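## Task

Rotate the purple-handled stopcock on the clamped Schlenk flask's side arm to its closed position, with the handle lying crosswise to the side arm. Do not disturb the flask's clamping, keep the stopper seated in its neck, keep the stand in place, and do not break any glass.

## Robot and tools

ROBOT. Two arms, left_arm and right_arm, each on its own carriage (left_rail and right_rail) on one shared floor track. left_rail is always the carriage at larger y. Each arm base sits at x = 0, y = its carriage's position_m, z = 0.04 m, facing +x. left_arm has rigid fingers. right_arm's fingers can fold: grip with the outer quarter of the pads, near the tips, or narrow parts may slip. Tips pressed straight onto a surface also fold.

SCENE FRAME. Fixed to the table. The table top is z = 0 and +z is up. +x is the direction the arms face, and +y is to their left. The track runs along y at x = 0, and the table starts at x = 0.17 m. Reported gripper positions are in metres. end_effector_position is the point between the closed pads. The fingertips reach about 33 mm past it, or about 9 mm when the gripper is fully open. The fingers point along the gripper's +z axis and close along its y axis.

ROW FORMAT. One list of 18 numbers, all in [-1, 1]. The first nine are for the left arm: dx, dy, dz, rx, ry, rz, gripper position, force_limit, speed. The last nine are the same fields for the right arm. Always send all 18, even if only one arm moves.

The six pose numbers are an OFFSET, not a pose. They count from that arm's Hand target as it stood when the action or move began, and they are expressed in that Hand target's own axes. Scale: 1.0 = 0.6 m for dx, dy, dz, and 1.0 = 180 degrees for the rotation. rx, ry, rz together form one rotation vector. Repeating the same offset in a new action moves the arm further. All zeros re-asks for the current Hand target.

The gripper numbers are absolute commands:
- position: +1 is open (140 mm); -1 closes until blocked.
- force_limit: -1 is about 14 N, 0 about 40 N, +1 about 58 N.
- speed: -1 about 30 mm/s, +1 about 250 mm/s. Faster closes squeeze harder.
To leave a gripper unchanged, resend its previous three values, because 0 is a real command.

execute_actions: actions is a list. Each action may have:
- rows: up to 15 rows, one per 1/30 s step. Every row counts from the action's starting Hand target.
- steps: 1 to 450, default 15. After the last row, each arm keeps heading for that row's target.
- until: conditions on left_rail or right_rail fields, or {"all": {"status": "ended"}} / {"any": ...}.
- rail commands: position_m (left -0.8 to 1.5, right -1.5 to 0.8 m), speed_m_s (0.01 to 1), acceleration_factor (0.1 to 1), or {"stop": true}.
cameras picks the images returned; [] means none. For gentle motion, ramp offsets by about 0.01 per row. Each step the controller clips the target to 150 mm and 16 degrees from the measured pose.

move: target is one 18-number row, or up to 15 rows, each counting from the same starting Hand targets. The path is straight and each arm arrives together.
- speed: m/s, 0.002 to 0.5, default 0.25. Rotation is capped at twice that in rad/s.
- blend: corner rounding in m for a list of rows.
- stop_force: 3 to 40 N. The arm halts when its wrist sensor feels that much push against its travel. It is unreliable when the gripper rotates. Omit it when backing off a contact.
- zero: whether to rezero before the move.
- blocking=false returns early, and is not allowed with stop_force.
The move: line reports done, off_target, moving, held or fault, plus limits (paced, held). A move lasts at most 10 s of path.

Other tools:
- wait(seconds 0-10) lets the scene run.
- stop brakes a running move.
- zoom_image(camera, region [x0,y0,x1,y1], up to 504x504 px) enlarges the latest image. Cameras: cam_high, cam_bench_left, cam_bench_mid, cam_bench_right, cam_left_wrist, cam_right_wrist, each 896x504.
- zero_wrist_force(arm) rezeroes that arm's wrist sensor.
- finished_scene(scene 1 or 2) ends the scene irreversibly. The goal must hold without the robot.

RAILS. To drive a carriage, send position_m, then an action such as {"steps": n, "until": {"left_rail": {"position_status": ["!=", "moving"]}}}. Let it arrive before aiming the gripper at a scene point. The carriages must stay roughly 0.7 to 0.78 m apart. A drive carries its arm along unchanged.

Rail status words:
- done: arrived.
- contact_stop: resistance over about 260 N.
- time_out: the drive took far too long.
- stopped_with_arm, stopped_for_other_arm, stopped_for_other_carriage: resend position_m once the carriages stand still.
- position_answer not_taken: resend the value.

RESULTS. Results give joint positions (rail, pan, lift, elbow, wrist 1-3), velocities, torques, and wrist force/torque in the gripper's axes. They also give the Hand target, tool commands, and object_status:
- 0 moving
- 1 blocked while opening
- 2 blocked while closing, meaning gripped
- 3 at the set position or pads touching
position_measured is in counts: 3 is open, 230 is pads touching.

AVOID:
- Any force near 150 N on an arm, or contact torque at the wrist limit of 26.3 N m. Either stops the arm for 10 s.
- Twisting hard on the stiff tap with a firm grip. Lever the handle gently, or grip its end loosely and rotate about the tap axis.
- Pulling the flask out of its clamp, knocking out the stopper, or moving the stand.
- Cracking the glass, or anything falling off the table.
- The two arms or carriages striking each other.
- Long stretched holds that overheat motors. Watch for a MOTOR HOT line.
- Fast jerky rows.

Each tool is called by a JSON object that holds its "method" and its "body", one argument or row to a line.

## Session

{"method": "execute_actions", "body": {
  "actions": []
}}

Scene clock: 0.00 s.
left_arm: end_effector_position=(+0.3456, +0.8387, +0.5800) position_measured=3 object_status=3 end_effector_quat_wxyz=(+0.000, +1.000, +0.000, +0.000) | right_arm: end_effector_position=(+0.3456, -1.1254, +0.5800) position_measured=3 object_status=3 end_effector_quat_wxyz=(+0.000, +1.000, +0.000, +0.000)
Joint positions: left_arm=[0.811 -0.316 -1.725 0.971 -0.816 -1.571 2.826] | right_arm=[-1.153 -0.316 -1.725 0.971 -0.816 -1.571 2.826]
Joint velocities: within noise
Joint torques (N m): no reading
Wrist force (N): no reading
Wrist torque (N m): no reading
Wrist force, peak (N): no reading
Hand target: left_arm +0.3456, +0.8387, +0.5800; +0.000, +1.000, +0.000, +0.000 | right_arm +0.3456, -1.1254, +0.5800; +0.000, +1.000, +0.000, +0.000
Tool commands: left_gripper/position=+1.0 left_gripper/force_limit=+1.0 left_gripper/speed=+1.0 right_gripper/position=+1.0 right_gripper/force_limit=+1.0 right_gripper/speed=+1.0
left_rail: position_m=0.811 position_status=done
right_rail: position_m=-1.153 position_status=done

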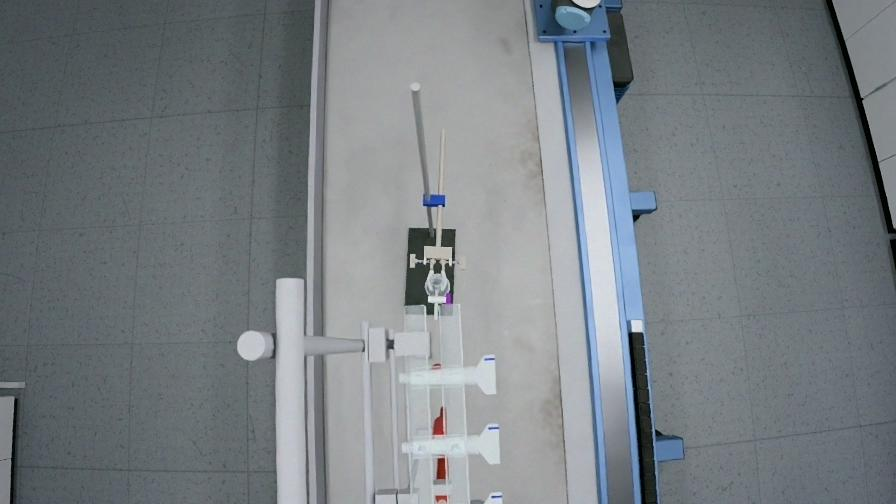

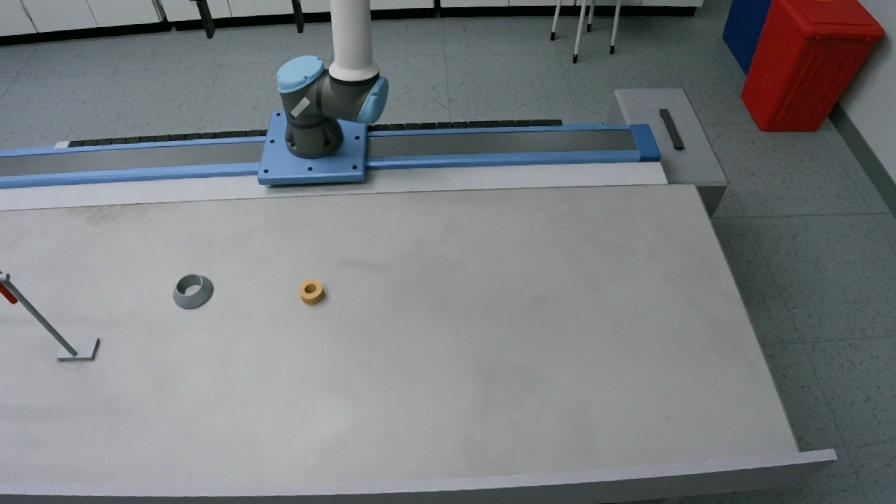

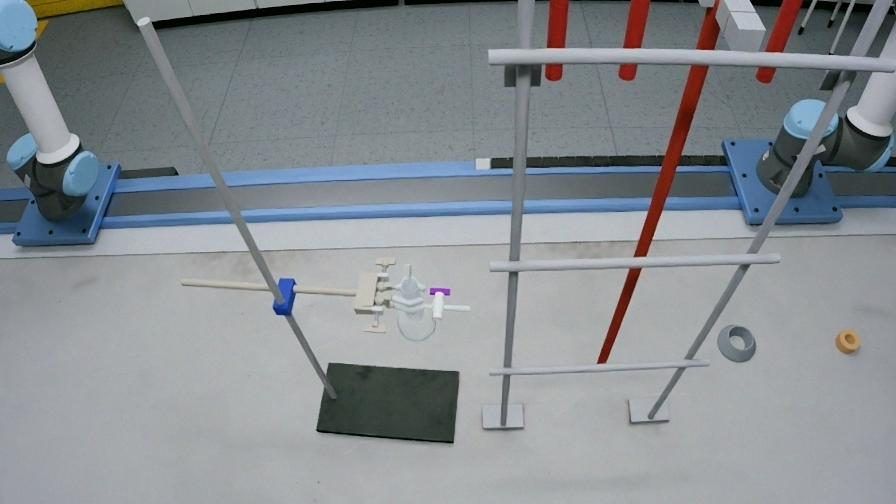

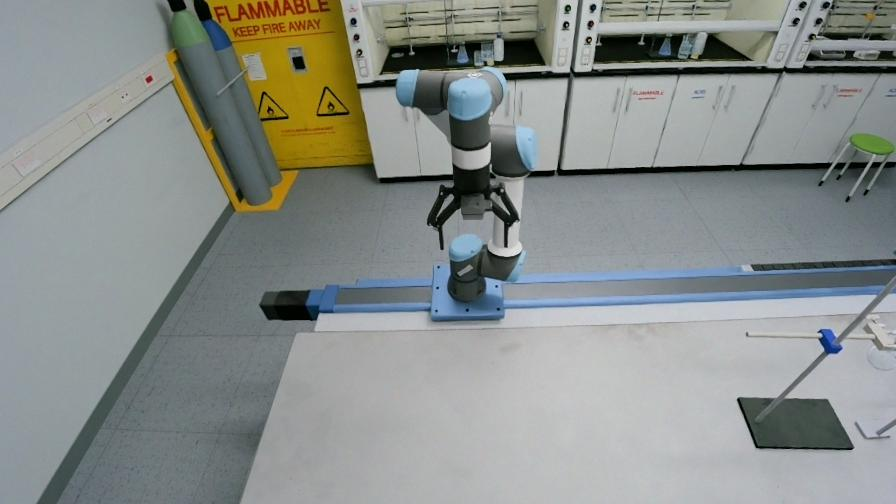

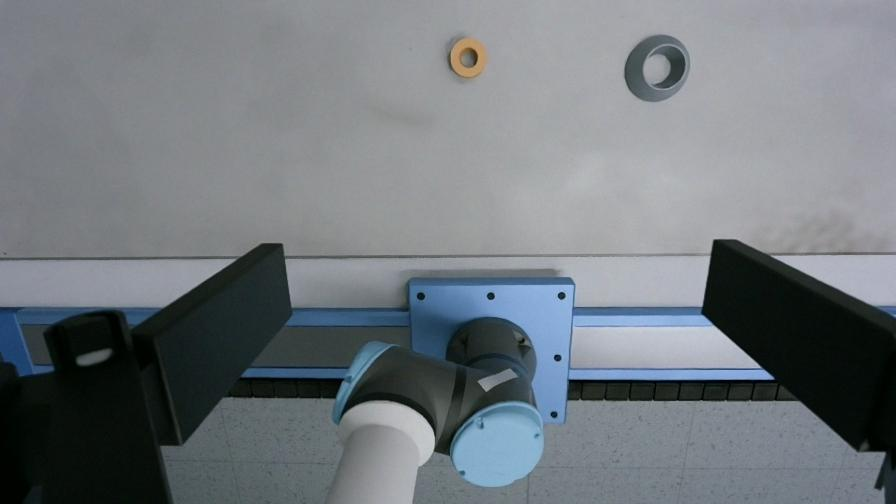

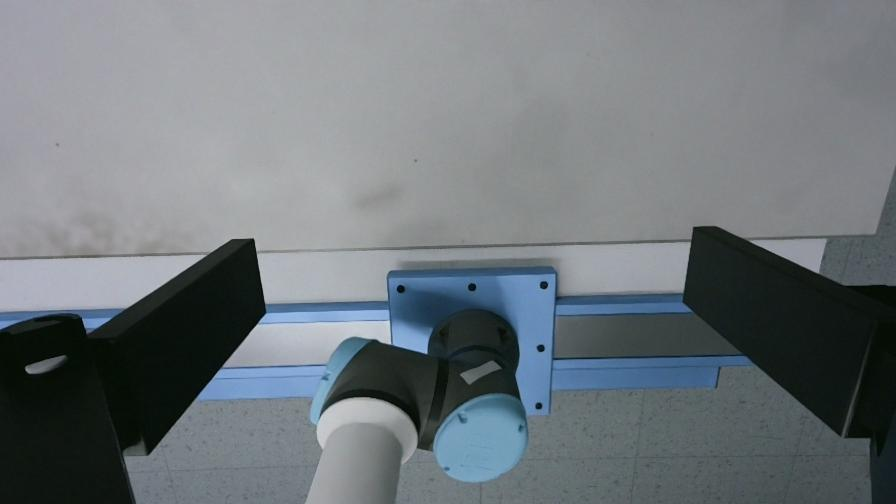

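{"method": "zoom_image", "body": {
  "camera": "cam_bench_mid",
  "region": [340, 230, 500, 350]
}}

{"method": "zoom_image", "body": {
  "camera": "cam_high",
  "region": [380, 180, 500, 330]
}}

{"method": "zoom_image", "body": {
  "camera": "cam_bench_mid",
  "region": [160, 200, 540, 460]
}}

{"method": "zoom_image", "body": {
  "camera": "cam_bench_right",
  "region": [730, 270, 896, 460]
}}

Scaled by 3.150.

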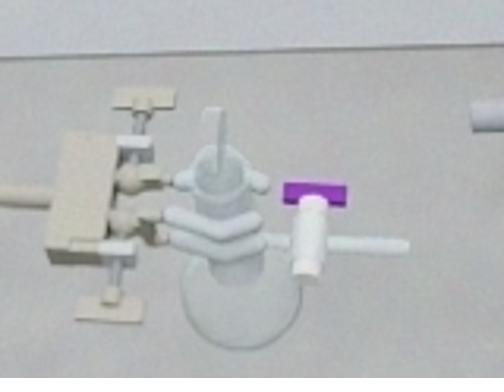

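Scaled by 3.360.

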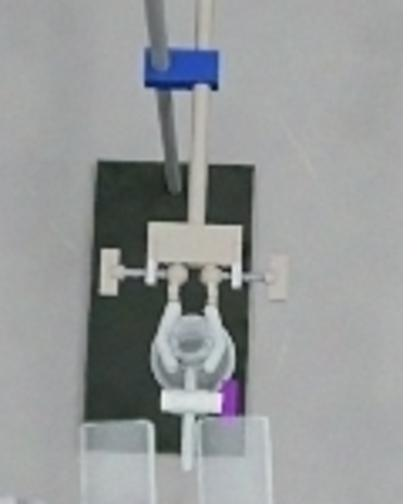

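Scaled by 1.326.

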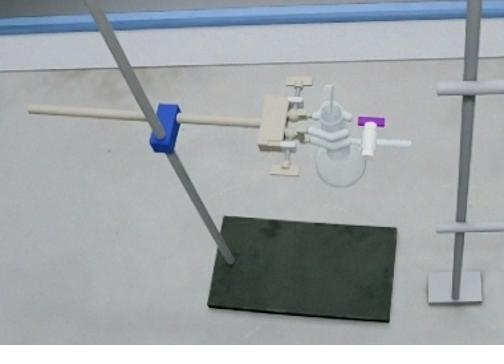

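Scaled by 2.653.

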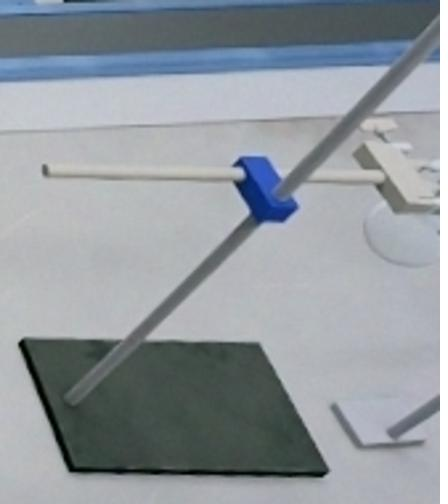

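{"method": "move", "body": {
  "target": [0.0407, -0.3622, 0.2667, 0, 0.5, 0, 1, 1, 1, 0, 0, 0, 0, 0, 0, 1, 1, 1],
  "speed": 0.4,
  "cameras": ["cam_bench_left", "cam_left_wrist"]
}}

Scene clock: 31.20 s.
left_arm: end_effector_position=(+0.3700, +1.0560, +0.4200) position_measured=3 object_status=3 end_effector_quat_wxyz=(+0.000, +0.707, +0.000, +0.707) | right_arm: end_effector_position=(+0.3456, -1.1254, +0.5800) position_measured=3 object_status=3 end_effector_quat_wxyz=(+0.000, +1.000, +0.000, +0.000)
Joint positions: left_arm=[0.811 0.776 -1.646 2.541 -4.036 -2.347 3.142] | right_arm=[-1.153 -0.316 -1.725 0.971 -0.816 -1.571 2.826]
Joint velocities: within noise
Joint torques (N m): left_arm=[11.09 -5.23 -28.21 -3.77 -1.68 -1.81] | right_arm=[0.43 -12.95 -17.21 -3.71 0.19 0.24]
Wrist force (N): left_arm=[3.7 -2.4 5.1] | right_arm=[0.2 0.1 -0.3]
Wrist torque (N m): left_arm=[-0.94 0.12 0.47] | right_arm=[0.01 -0.04 0.00]
Wrist force, peak (N): left_arm=[4.0 -2.2 5.4] | right_arm=[0.7 0.5 -0.2]
Hand target: left_arm +0.3700, +1.0560, +0.4200; +0.000, +0.707, +0.000, +0.707 | right_arm +0.3456, -1.1254, +0.5800; +0.000, +1.000, +0.000, +0.000
Off the commanded pose: left_arm 0.000 m, 0 deg | right_arm 0.000 m, 0 deg.
left_rail: position_m=0.811 position_status=done
right_rail: position_m=-1.153 position_status=done
move: done; limits=paced
camera_calibration:
cam_left_wrist: T_world_to_cam=[[0.0471521, -0.998534, -0.0265794, 1.06433], [-0.297342, 0.0113719, -0.954703, 0.514503], [0.953606, 0.0529194, -0.296369, -0.141415], [0, 0, 0, 1]] pos_world=[0.237652, 1.06441, 0.477576]
Images, in order (width x height): cam_bench_left 896x504, cam_left_wrist 896x504.

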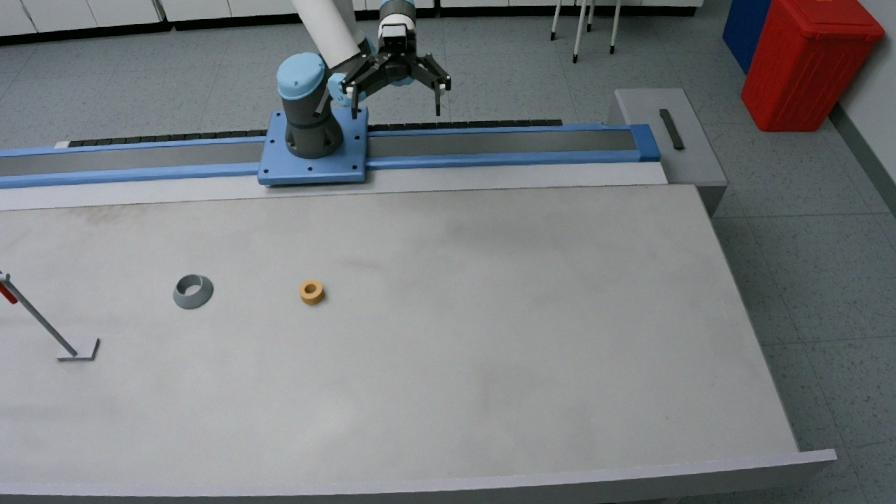

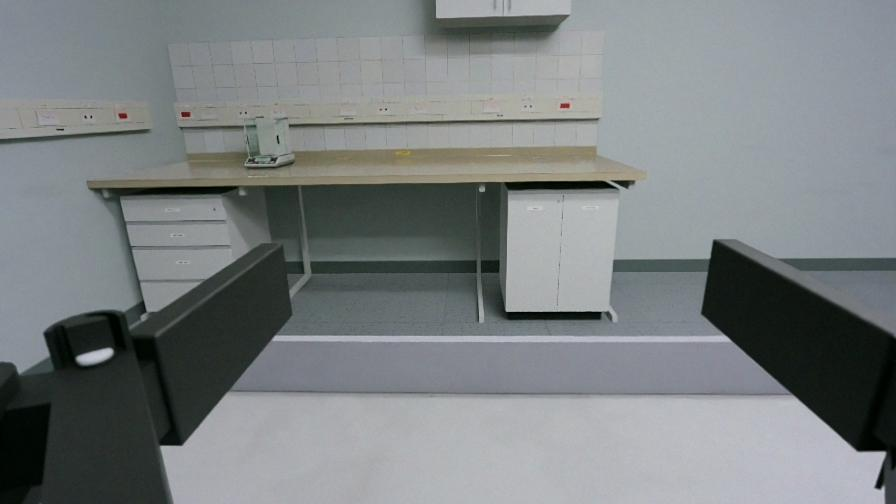

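{"method": "execute_actions", "body": {
  "actions": [
    {"left_rail": {"position_m": -0.322, "speed_m_s": 0.6, "acceleration_factor": 0.5}, "steps": 240, "until": {"left_rail": {"position_status": ["!=", "moving"]}}}
  ],
  "cameras": ["cam_high", "cam_bench_mid", "cam_left_wrist"]
}}

Scene clock: 35.10 s.
left_arm: end_effector_position=(+0.3700, -0.0774, +0.4200) position_measured=3 object_status=3 end_effector_quat_wxyz=(+0.000, +0.707, +0.000, +0.707) end_effector_velocity=(+0.000, -0.001, +0.000) end_effector_angular_velocity=(+0.001, -0.001, +0.000) | right_arm: end_effector_position=(+0.3456, -1.1254, +0.5800) position_measured=3 object_status=3 end_effector_quat_wxyz=(+0.000, +1.000, +0.000, +0.000)
Joint positions: left_arm=[-0.322 0.776 -1.646 2.541 -4.037 -2.347 3.142] | right_arm=[-1.153 -0.316 -1.725 0.971 -0.816 -1.571 2.826]
Joint velocities: left_arm=[-0.001 -0.001 0 0.001 -0.002 0.001 0] | right_arm=[within noise]
Joint torques (N m): left_arm=[7.11 -8.44 -15.51 -1.93 0.07 -1.74] | right_arm=[-0.02 -12.39 -15.26 -3.82 0.15 0.23]
Wrist force (N): left_arm=[3.8 -2.1 5.3] | right_arm=[-0.1 -0.2 0.3]
Wrist torque (N m): left_arm=[-0.87 0.10 0.47] | right_arm=[-0.03 0.03 0.00]
Wrist force, peak (N): left_arm=[4.1 -4.1 5.2] | right_arm=[-0.1 0.3 -0.6]
Hand target: left_arm +0.3700, -0.0774, +0.4200; +0.000, +0.707, +0.000, +0.707 | right_arm +0.3456, -1.1254, +0.5800; +0.000, +1.000, +0.000, +0.000
Tool commands: left_gripper/position=+1.0 left_gripper/force_limit=+1.0 left_gripper/speed=+1.0 right_gripper/position=+1.0 right_gripper/force_limit=+1.0 right_gripper/speed=+1.0
Off the commanded pose: left_arm 0.000 m, 0 deg | right_arm 0.000 m, 0 deg.
left_rail: position_m=-0.322 speed_m_s=0.60 position_status=done
right_rail: position_m=-1.153 position_status=done
camera_calibration:
cam_left_wrist: T_world_to_cam=[[0.0470804, -0.998538, -0.0265623, -0.0673511], [-0.297192, 0.0113851, -0.95475, 0.527364], [0.953656, 0.0528441, -0.296222, -0.0815281], [0, 0, 0, 1]] pos_world=[0.237649, -0.0689485, 0.477562]
Images, in order (width x height): cam_high 896x504, cam_bench_mid 896x504, cam_left_wrist 896x504.

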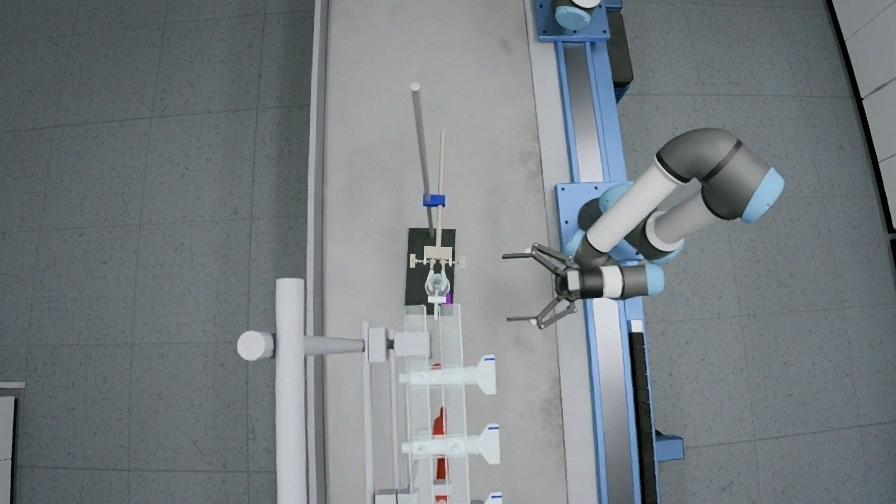

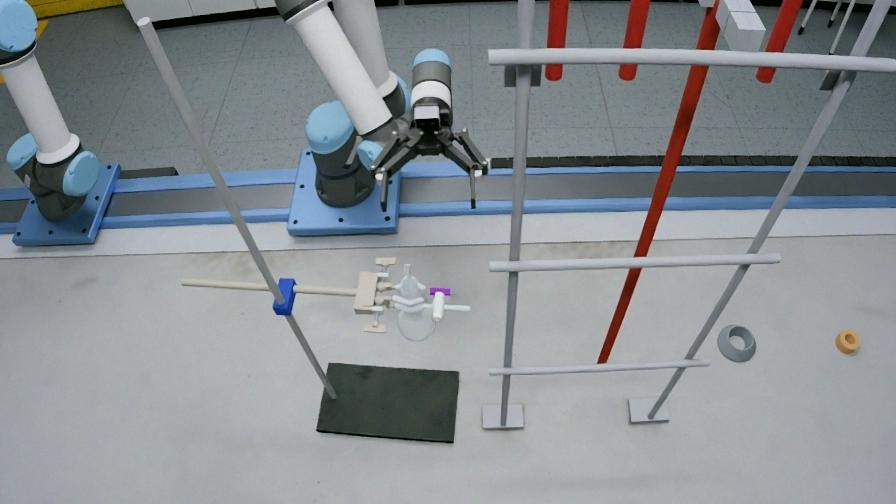

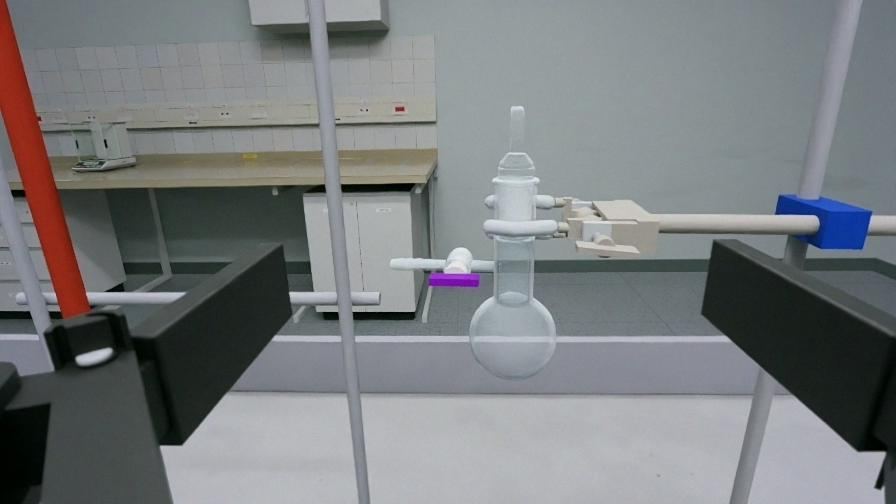

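{"method": "zoom_image", "body": {
  "camera": "cam_left_wrist",
  "region": [370, 220, 570, 330]
}}

{"method": "zoom_image", "body": {
  "camera": "cam_left_wrist",
  "region": [420, 235, 500, 295]
}}

Scaled by 2.520.

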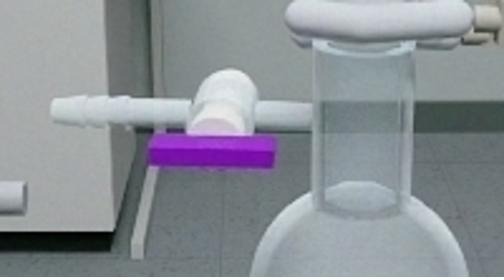

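Scaled by 6.300.

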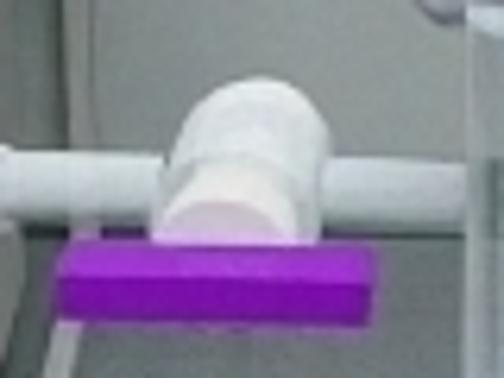

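{"method": "move", "body": {
  "target": [-0.0717, -0.0440, 0.0483, -0.0205, -0.0205, -0.4997, -0.45, -1, 0, 0, 0, 0, 0, 0, 0, 1, 1, 1],
  "speed": 0.3,
  "cameras": ["cam_high", "cam_bench_mid", "cam_left_wrist"]
}}

Scene clock: 45.47 s.
left_arm: end_effector_position=(+0.3990, -0.0510, +0.3770) position_measured=186 object_status=3 end_effector_quat_wxyz=(+0.520, +0.520, +0.479, +0.479) | right_arm: end_effector_position=(+0.3456, -1.1254, +0.5800) position_measured=3 object_status=3 end_effector_quat_wxyz=(+0.000, +1.000, +0.000, +0.000)
Joint positions: left_arm=[-0.322 0.834 -1.367 2.423 -4.197 -2.487 1.571] | right_arm=[-1.153 -0.316 -1.725 0.971 -0.816 -1.571 2.826]
Joint velocities: within noise
Joint torques (N m): left_arm=[11.27 -16 -23.39 -3.76 -1.64 -1.61] | right_arm=[1.53 -13.36 -15.5 -3.65 0.22 0.17]
Wrist force (N): left_arm=[1.3 0.3 3.7] | right_arm=[-0.1 0.0 0.0]
Wrist torque (N m): left_arm=[-0.92 0.12 -0.51] | right_arm=[0.02 0.03 -0.01]
Wrist force, peak (N): left_arm=[4.0 -2.3 5.4] | right_arm=[-0.3 0.5 -0.4]
Hand target: left_arm +0.3990, -0.0510, +0.3770; +0.520, +0.520, +0.479, +0.479 | right_arm +0.3456, -1.1254, +0.5800; +0.000, +1.000, +0.000, +0.000
Off the commanded pose: left_arm 0.000 m, 0 deg | right_arm 0.000 m, 0 deg.
left_rail: position_m=-0.322 speed_m_s=0.60 position_status=done
right_rail: position_m=-1.153 position_status=done
move: done
camera_calibration:
cam_left_wrist: T_world_to_cam=[[0.0448119, -0.0304471, 0.998531, -0.379671], [-0.374411, -0.927192, -0.0114691, 0.121914], [0.926179, -0.373347, -0.0529489, -0.225795], [0, 0, 0, 1]] pos_world=[0.271787, 0.0171781, 0.368556]
Images, in order (width x height): cam_high 896x504, cam_bench_mid 896x504, cam_left_wrist 896x504.

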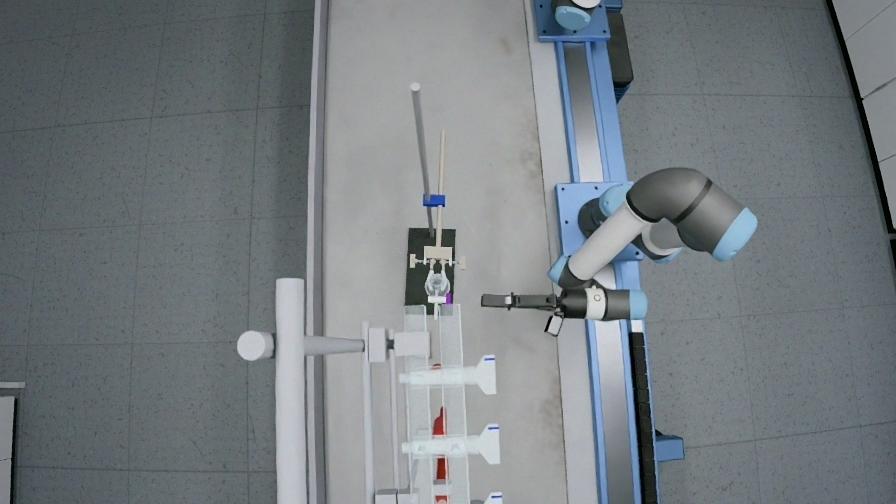

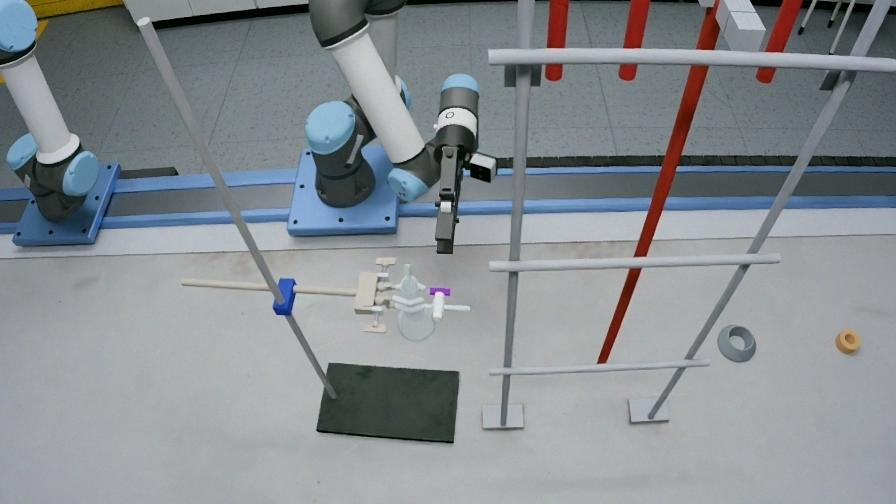

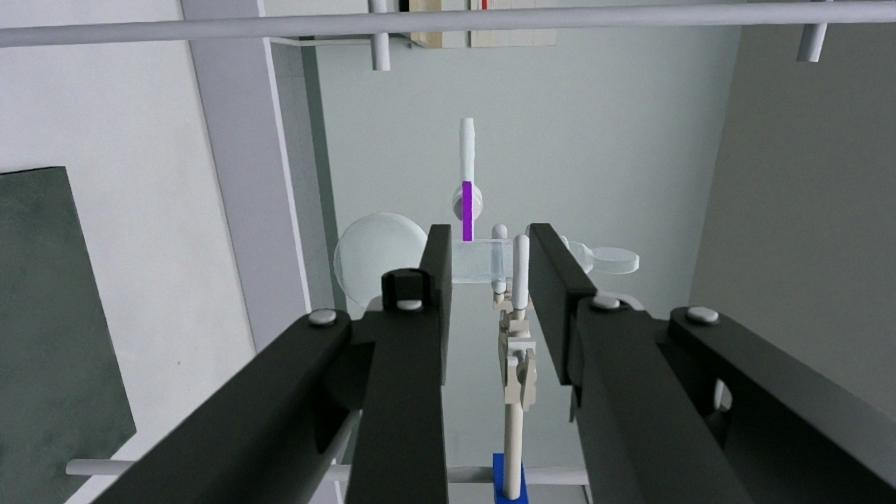

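{"method": "zoom_image", "body": {
  "camera": "cam_left_wrist",
  "region": [420, 110, 580, 250]
}}

{"method": "zoom_image", "body": {
  "camera": "cam_left_wrist",
  "region": [440, 170, 500, 250]
}}

Scaled by 3.150.

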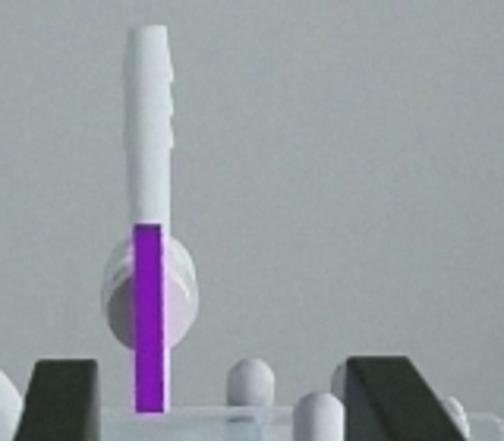

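Scaled by 6.300.

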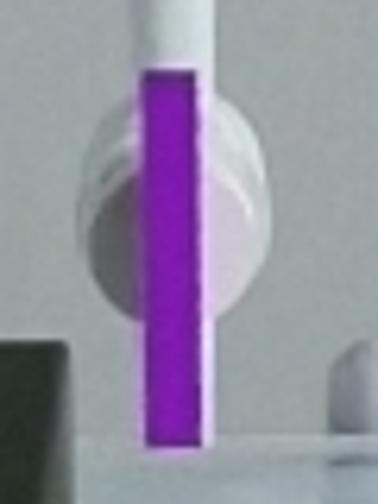

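{"method": "zoom_image", "body": {
  "camera": "cam_left_wrist",
  "region": [415, 200, 575, 300]
}}

{"method": "zoom_image", "body": {
  "camera": "cam_left_wrist",
  "region": [400, 210, 620, 430]
}}

Scaled by 3.150.

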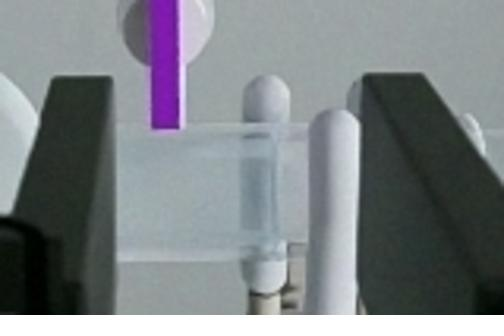

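Scaled by 2.291.

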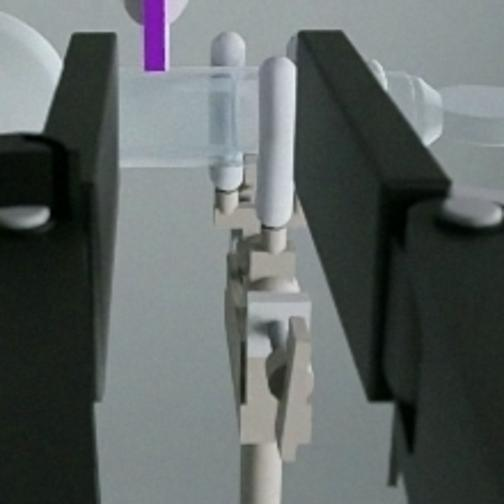

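{"method": "zoom_image", "body": {
  "camera": "cam_left_wrist",
  "region": [510, 215, 580, 305]
}}

{"method": "zoom_image", "body": {
  "camera": "cam_left_wrist",
  "region": [420, 215, 490, 305]
}}

Scaled by 5.600.

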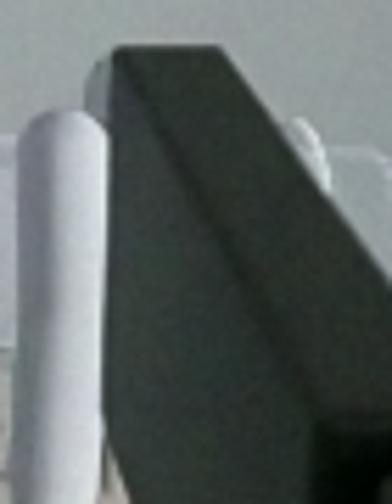

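Scaled by 5.600.

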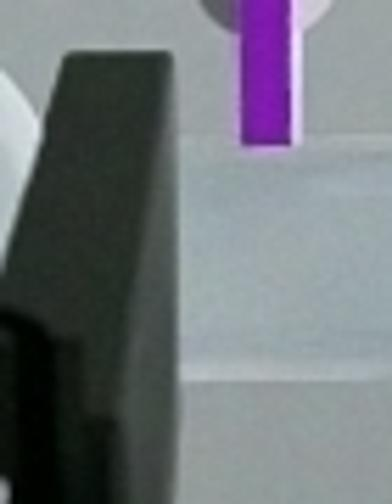

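{"method": "move", "body": {
  "target": [0, -0.0155, 0.1012, 0, 0, 0, -0.45, -1, 0, 0, 0, 0, 0, 0, 0, 1, 1, 1],
  "speed": 0.1,
  "cameras": ["cam_high", "cam_bench_mid", "cam_left_wrist"]
}}

{"method": "zoom_image", "body": {
  "camera": "cam_left_wrist",
  "region": [415, 130, 575, 290]
}}

{"method": "zoom_image", "body": {
  "camera": "cam_bench_mid",
  "region": [380, 220, 500, 340]
}}

{"method": "zoom_image", "body": {
  "camera": "cam_high",
  "region": [400, 240, 520, 340]
}}

Scene clock: 59.73 s.
left_arm: end_effector_position=(+0.4594, -0.0560, +0.3677) position_measured=186 object_status=3 end_effector_quat_wxyz=(+0.520, +0.520, +0.479, +0.479) | right_arm: end_effector_position=(+0.3456, -1.1254, +0.5800) position_measured=3 object_status=3 end_effector_quat_wxyz=(+0.000, +1.000, +0.000, +0.000)
Joint positions: left_arm=[-0.322 0.678 -1.305 2.377 -4.214 -2.331 1.571] | right_arm=[-1.153 -0.316 -1.725 0.971 -0.816 -1.571 2.826]
Joint velocities: within noise
Joint torques (N m): left_arm=[-11 -15.95 -23.15 -4 1.77 -1.77] | right_arm=[0.83 -12.47 -15.13 -3.67 0.21 0.06]
Wrist force (N): left_arm=[1.5 0.5 3.8] | right_arm=[0.3 0.3 -0.2]
Wrist torque (N m): left_arm=[-0.87 0.08 -0.50] | right_arm=[0.08 -0.06 -0.01]
Wrist force, peak (N): left_arm=[1.2 0.3 4.4] | right_arm=[0.6 0.5 0.0]
Hand target: left_arm +0.4595, -0.0560, +0.3677; +0.520, +0.520, +0.479, +0.479 | right_arm +0.3456, -1.1254, +0.5800; +0.000, +1.000, +0.000, +0.000
Off the commanded pose: left_arm 0.000 m, 0 deg | right_arm 0.000 m, 0 deg.
left_rail: position_m=-0.322 speed_m_s=0.60 position_status=done
right_rail: position_m=-1.153 position_status=done
move: done
camera_calibration:
cam_left_wrist: T_world_to_cam=[[0.0447501, -0.0303286, 0.998538, -0.373218], [-0.374427, -0.927186, -0.0113813, 0.139803], [0.926176, -0.373371, -0.0528475, -0.284152], [0, 0, 0, 1]] pos_world=[0.332222, 0.0122101, 0.359246]
Images, in order (width x height): cam_high 896x504, cam_bench_mid 896x504, cam_left_wrist 896x504.

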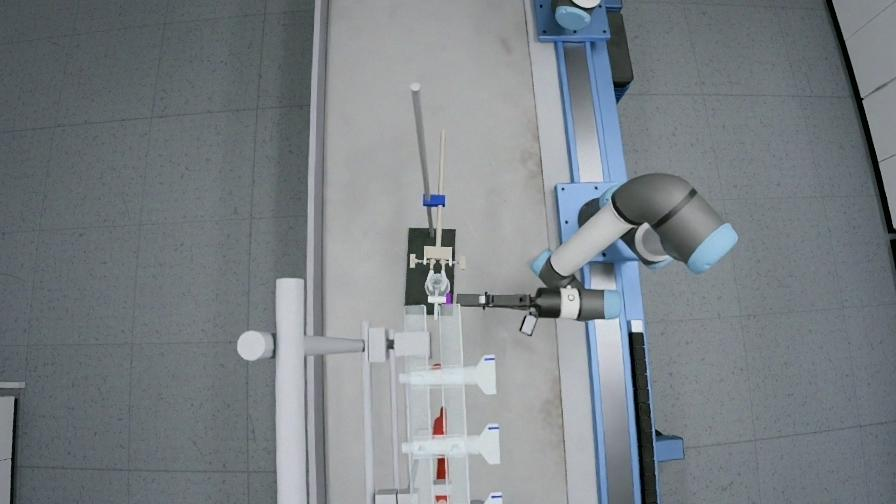

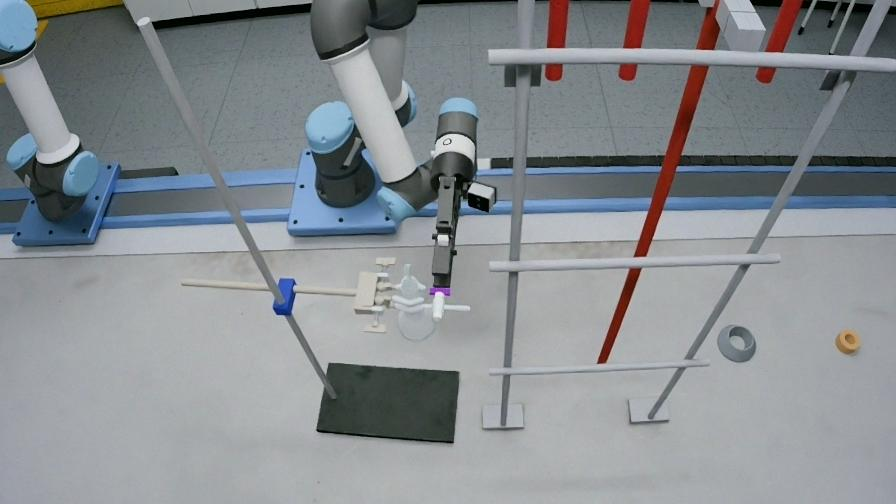

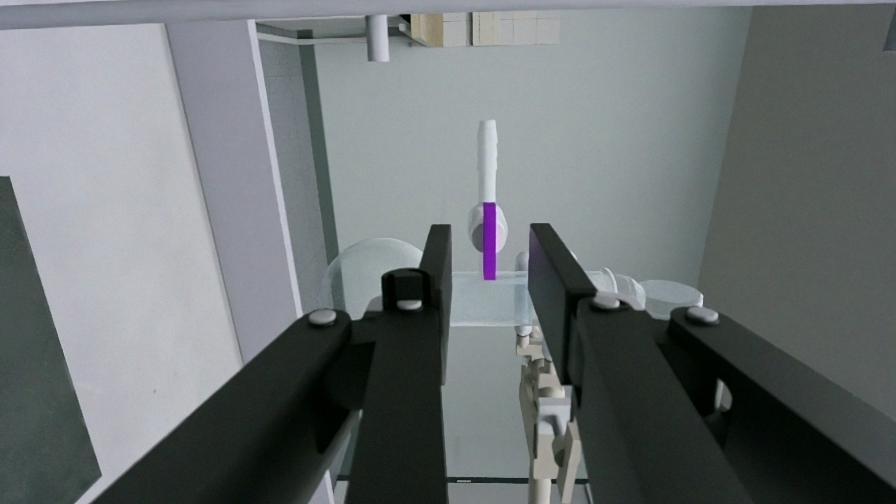

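Scaled by 3.150.

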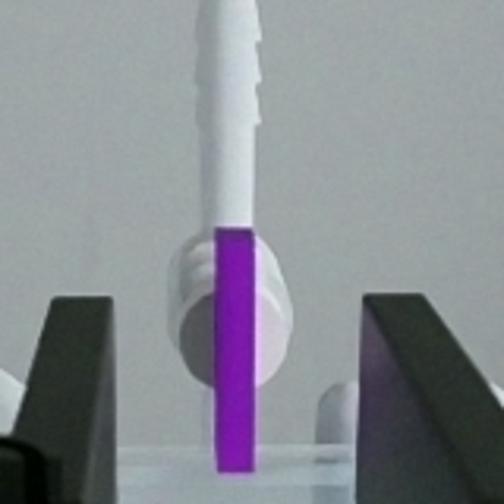

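Scaled by 4.200.

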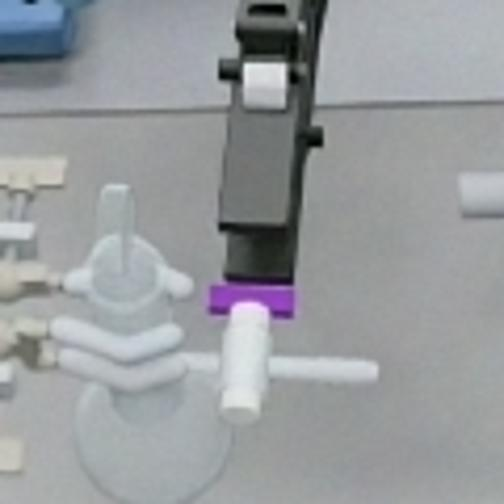

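Scaled by 4.200.

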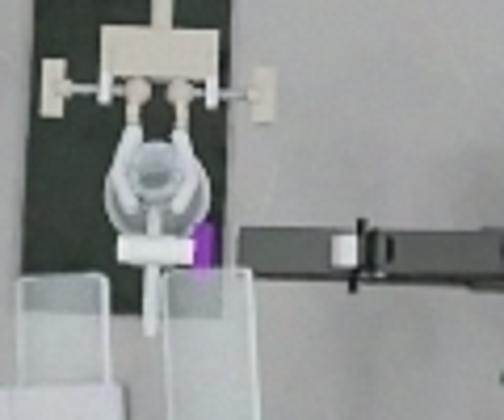

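{"method": "move", "body": {
  "target": [0, 0, 0, 0, 0, 0.16667, -0.45, -1, 0, 0, 0, 0, 0, 0, 0, 1, 1, 1],
  "speed": 0.3,
  "cameras": []
}}

{"method": "move", "body": {
  "target": [0, 0, 0, 0, 0, 0.16667, -0.45, -1, 0, 0, 0, 0, 0, 0, 0, 1, 1, 1],
  "speed": 0.3,
  "cameras": []
}}

{"method": "move", "body": {
  "target": [0, 0, 0, 0, 0, 0.16667, -0.45, -1, 0, 0, 0, 0, 0, 0, 0, 1, 1, 1],
  "speed": 0.3,
  "cameras": ["cam_left_wrist"]
}}

{"method": "zoom_image", "body": {
  "camera": "cam_left_wrist",
  "region": [400, 180, 580, 330]
}}

Scene clock: 64.63 s.
left_arm: end_effector_position=(+0.4595, -0.0560, +0.3677) position_measured=186 object_status=3 end_effector_quat_wxyz=(+0.378, +0.626, +0.328, +0.597) | right_arm: end_effector_position=(+0.3456, -1.1254, +0.5800) position_measured=3 object_status=3 end_effector_quat_wxyz=(+0.000, +1.000, +0.000, +0.000)
Joint positions: left_arm=[-0.322 0.678 -1.304 2.377 -4.214 -2.331 2.094] | right_arm=[-1.153 -0.316 -1.725 0.971 -0.816 -1.571 2.826]
Joint velocities: within noise
Joint torques (N m): left_arm=[2.24 -33.1 -2.75 -0.14 1.65 2.33] | right_arm=[1.77 -13.83 -15.63 -3.61 0.13 0.3]
Wrist force (N): left_arm=[3.2 -0.1 3.9] | right_arm=[0.2 -0.2 -0.2]
Wrist torque (N m): left_arm=[-0.88 -0.07 -0.21] | right_arm=[-0.03 -0.05 0.00]
Wrist force, peak (N): left_arm=[3.2 -0.3 4.2] | right_arm=[0.4 0.5 -0.1]
Hand target: left_arm +0.4595, -0.0560, +0.3677; +0.378, +0.626, +0.328, +0.597 | right_arm +0.3456, -1.1254, +0.5800; +0.000, +1.000, +0.000, +0.000
Off the commanded pose: left_arm 0.000 m, 0 deg | right_arm 0.000 m, 0 deg.
left_rail: position_m=-0.322 speed_m_s=0.60 position_status=done
right_rail: position_m=-1.153 position_status=done
move: done
No camera images: "cameras" was empty.

Scene clock: 66.20 s.
left_arm: end_effector_position=(+0.4595, -0.0560, +0.3677) position_measured=186 object_status=3 end_effector_quat_wxyz=(+0.211, +0.690, +0.155, +0.675) | right_arm: end_effector_position=(+0.3456, -1.1254, +0.5800) position_measured=3 object_status=3 end_effector_quat_wxyz=(+0.000, +1.000, +0.000, +0.000)
Joint positions: left_arm=[-0.322 0.678 -1.304 2.377 -4.214 -2.331 2.618] | right_arm=[-1.153 -0.316 -1.725 0.971 -0.816 -1.571 2.826]
Joint velocities: within noise
Joint torques (N m): left_arm=[-2 -32.48 -2.73 0.06 1.63 2.22] | right_arm=[1.41 -13.55 -15.17 -3.49 0.12 0.19]
Wrist force (N): left_arm=[3.9 -1.1 4.7] | right_arm=[0.0 -0.1 -0.3]
Wrist torque (N m): left_arm=[-0.89 -0.06 0.14] | right_arm=[-0.01 0.01 -0.01]
Wrist force, peak (N): left_arm=[4.3 -1.2 4.7] | right_arm=[0.6 0.0 -0.3]
Hand target: left_arm +0.4595, -0.0560, +0.3677; +0.211, +0.690, +0.155, +0.675 | right_arm +0.3456, -1.1254, +0.5800; +0.000, +1.000, +0.000, +0.000
Off the commanded pose: left_arm 0.000 m, 0 deg | right_arm 0.000 m, 0 deg.
left_rail: position_m=-0.322 speed_m_s=0.60 position_status=done
right_rail: position_m=-1.153 position_status=done
move: done
No camera images: "cameras" was empty.

Scene clock: 67.77 s.
left_arm: end_effector_position=(+0.4595, -0.0560, +0.3677) position_measured=186 object_status=3 end_effector_quat_wxyz=(+0.029, +0.707, -0.029, +0.707) | right_arm: end_effector_position=(+0.3456, -1.1254, +0.5800) position_measured=3 object_status=3 end_effector_quat_wxyz=(+0.000, +1.000, +0.000, +0.000)
Joint positions: left_arm=[-0.322 0.678 -1.304 2.377 -4.214 -2.331 3.141] | right_arm=[-1.153 -0.316 -1.725 0.971 -0.816 -1.571 2.826]
Joint velocities: within noise
Joint torques (N m): left_arm=[-9.58 -32.56 -3.37 0.12 1.63 1.8] | right_arm=[1.61 -14.07 -16.24 -3.65 0.17 0.25]
Wrist force (N): left_arm=[3.7 -2.1 5.5] | right_arm=[-0.1 0.2 -0.1]
Wrist torque (N m): left_arm=[-0.86 0.05 0.47] | right_arm=[0.06 0.01 0.00]
Wrist force, peak (N): left_arm=[4.0 -2.0 5.6] | right_arm=[0.4 0.5 -0.2]
Hand target: left_arm +0.4595, -0.0560, +0.3677; +0.029, +0.707, -0.029, +0.707 | right_arm +0.3456, -1.1254, +0.5800; +0.000, +1.000, +0.000, +0.000
Off the commanded pose: left_arm 0.000 m, 0 deg | right_arm 0.000 m, 0 deg.
left_rail: position_m=-0.322 speed_m_s=0.60 position_status=done
right_rail: position_m=-1.153 position_status=done
move: done
camera_calibration:
cam_left_wrist: T_world_to_cam=[[-0.0348185, -0.999046, -0.0263717, -0.014056], [-0.295258, 0.0354929, -0.954758, 0.504215], [0.954783, -0.0254569, -0.296212, -0.188401], [0, 0, 0, 1]] pos_world=[0.328266, -0.0367348, 0.425226]
Images, in order (width x height): cam_left_wrist 896x504.

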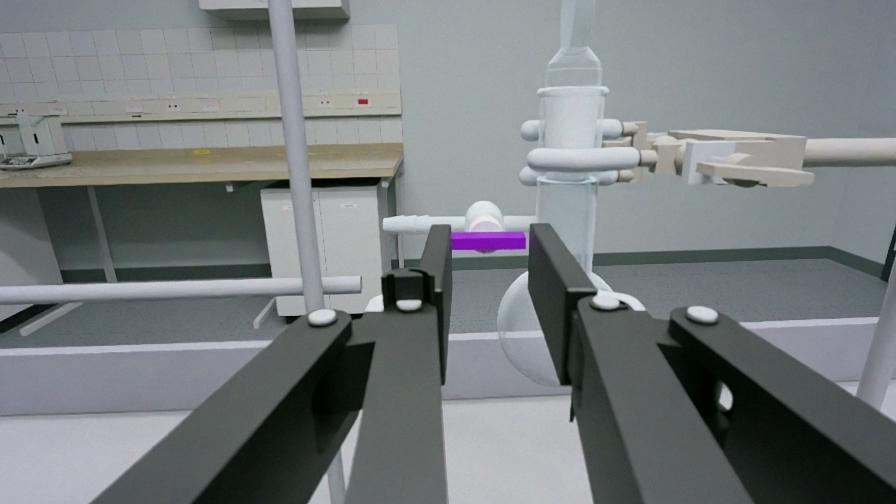

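Scaled by 2.800.

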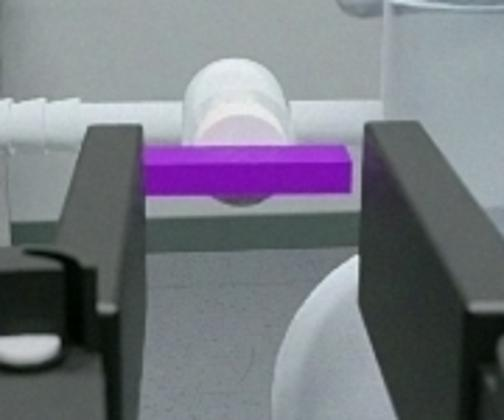

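{"method": "zoom_image", "body": {
  "camera": "cam_left_wrist",
  "region": [446, 215, 532, 265]
}}

Scaled by 5.860.

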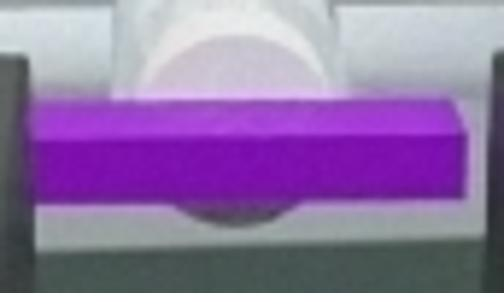

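{"method": "move", "body": {
  "target": [0.00067, 0, 0, 0, 0, -0.5, -0.45, -1, 0, 0, 0, 0, 0, 0, 0, 1, 1, 1],
  "speed": 0.3,
  "cameras": ["cam_left_wrist", "cam_bench_mid", "cam_high"]
}}

Scene clock: 77.60 s.
left_arm: end_effector_position=(+0.4595, -0.0560, +0.3681) position_measured=186 object_status=3 end_effector_quat_wxyz=(+0.520, +0.520, +0.479, +0.479) | right_arm: end_effector_position=(+0.3456, -1.1254, +0.5800) position_measured=3 object_status=3 end_effector_quat_wxyz=(+0.000, +1.000, +0.000, +0.000)
Joint positions: left_arm=[-0.322 0.678 -1.306 2.377 -4.213 -2.331 1.571] | right_arm=[-1.153 -0.316 -1.725 0.971 -0.816 -1.571 2.826]
Joint velocities: within noise
Joint torques (N m): left_arm=[-10.14 -16.56 -24.02 -3.85 1.72 -2.01] | right_arm=[2.18 -13.97 -15.83 -3.53 0.15 0.28]
Wrist force (N): left_arm=[1.5 0.5 3.8] | right_arm=[0.1 0.5 0.1]
Wrist torque (N m): left_arm=[-0.86 0.08 -0.51] | right_arm=[0.11 -0.01 -0.01]
Wrist force, peak (N): left_arm=[4.1 -2.4 5.6] | right_arm=[0.3 0.6 -0.2]
Hand target: left_arm +0.4595, -0.0560, +0.3681; +0.520, +0.520, +0.479, +0.479 | right_arm +0.3456, -1.1254, +0.5800; +0.000, +1.000, +0.000, +0.000
Off the commanded pose: left_arm 0.000 m, 0 deg | right_arm 0.000 m, 0 deg.
left_rail: position_m=-0.322 speed_m_s=0.60 position_status=done
right_rail: position_m=-1.153 position_status=done
move: done
camera_calibration:
cam_left_wrist: T_world_to_cam=[[0.0447619, -0.0305222, 0.998531, -0.373628], [-0.374327, -0.927225, -0.0115623, 0.139889], [0.926216, -0.37326, -0.0529297, -0.284152], [0, 0, 0, 1]] pos_world=[0.332275, 0.0122416, 0.359657]
Images, in order (width x height): cam_high 896x504, cam_bench_mid 896x504, cam_left_wrist 896x504.

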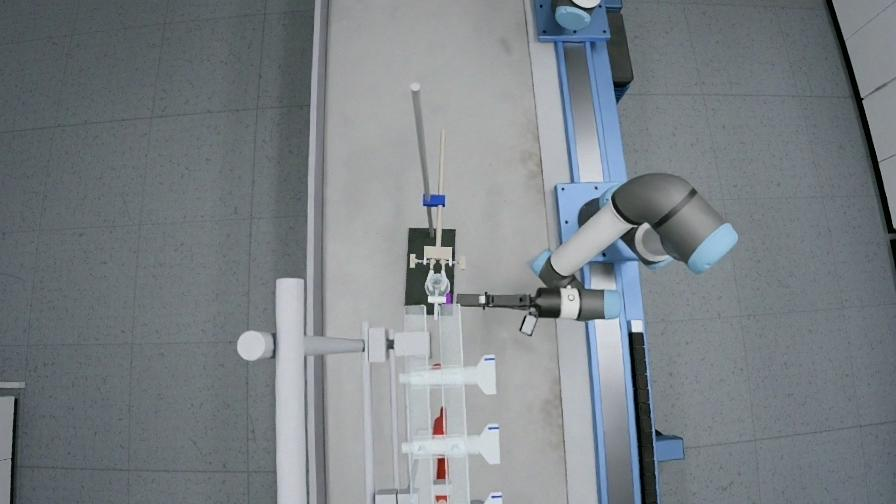

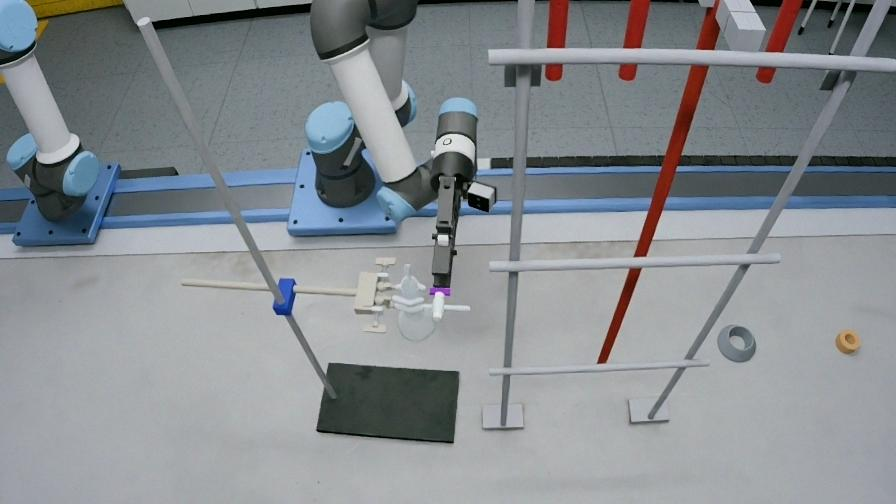

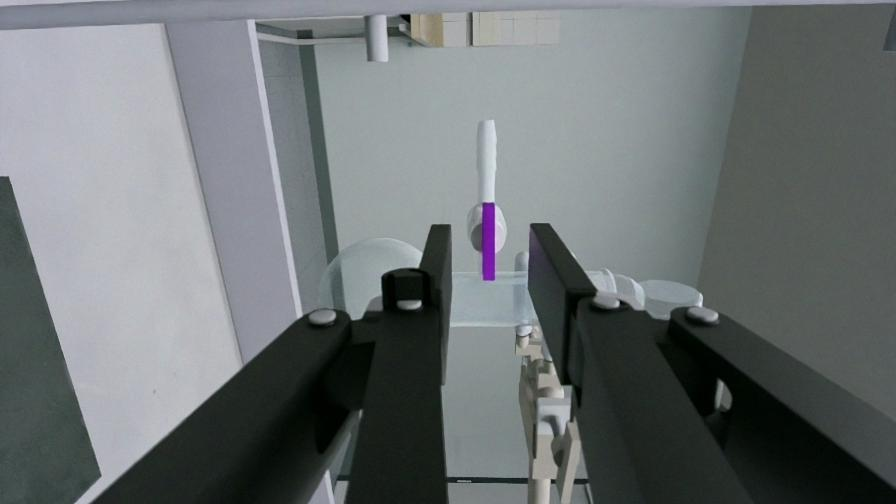

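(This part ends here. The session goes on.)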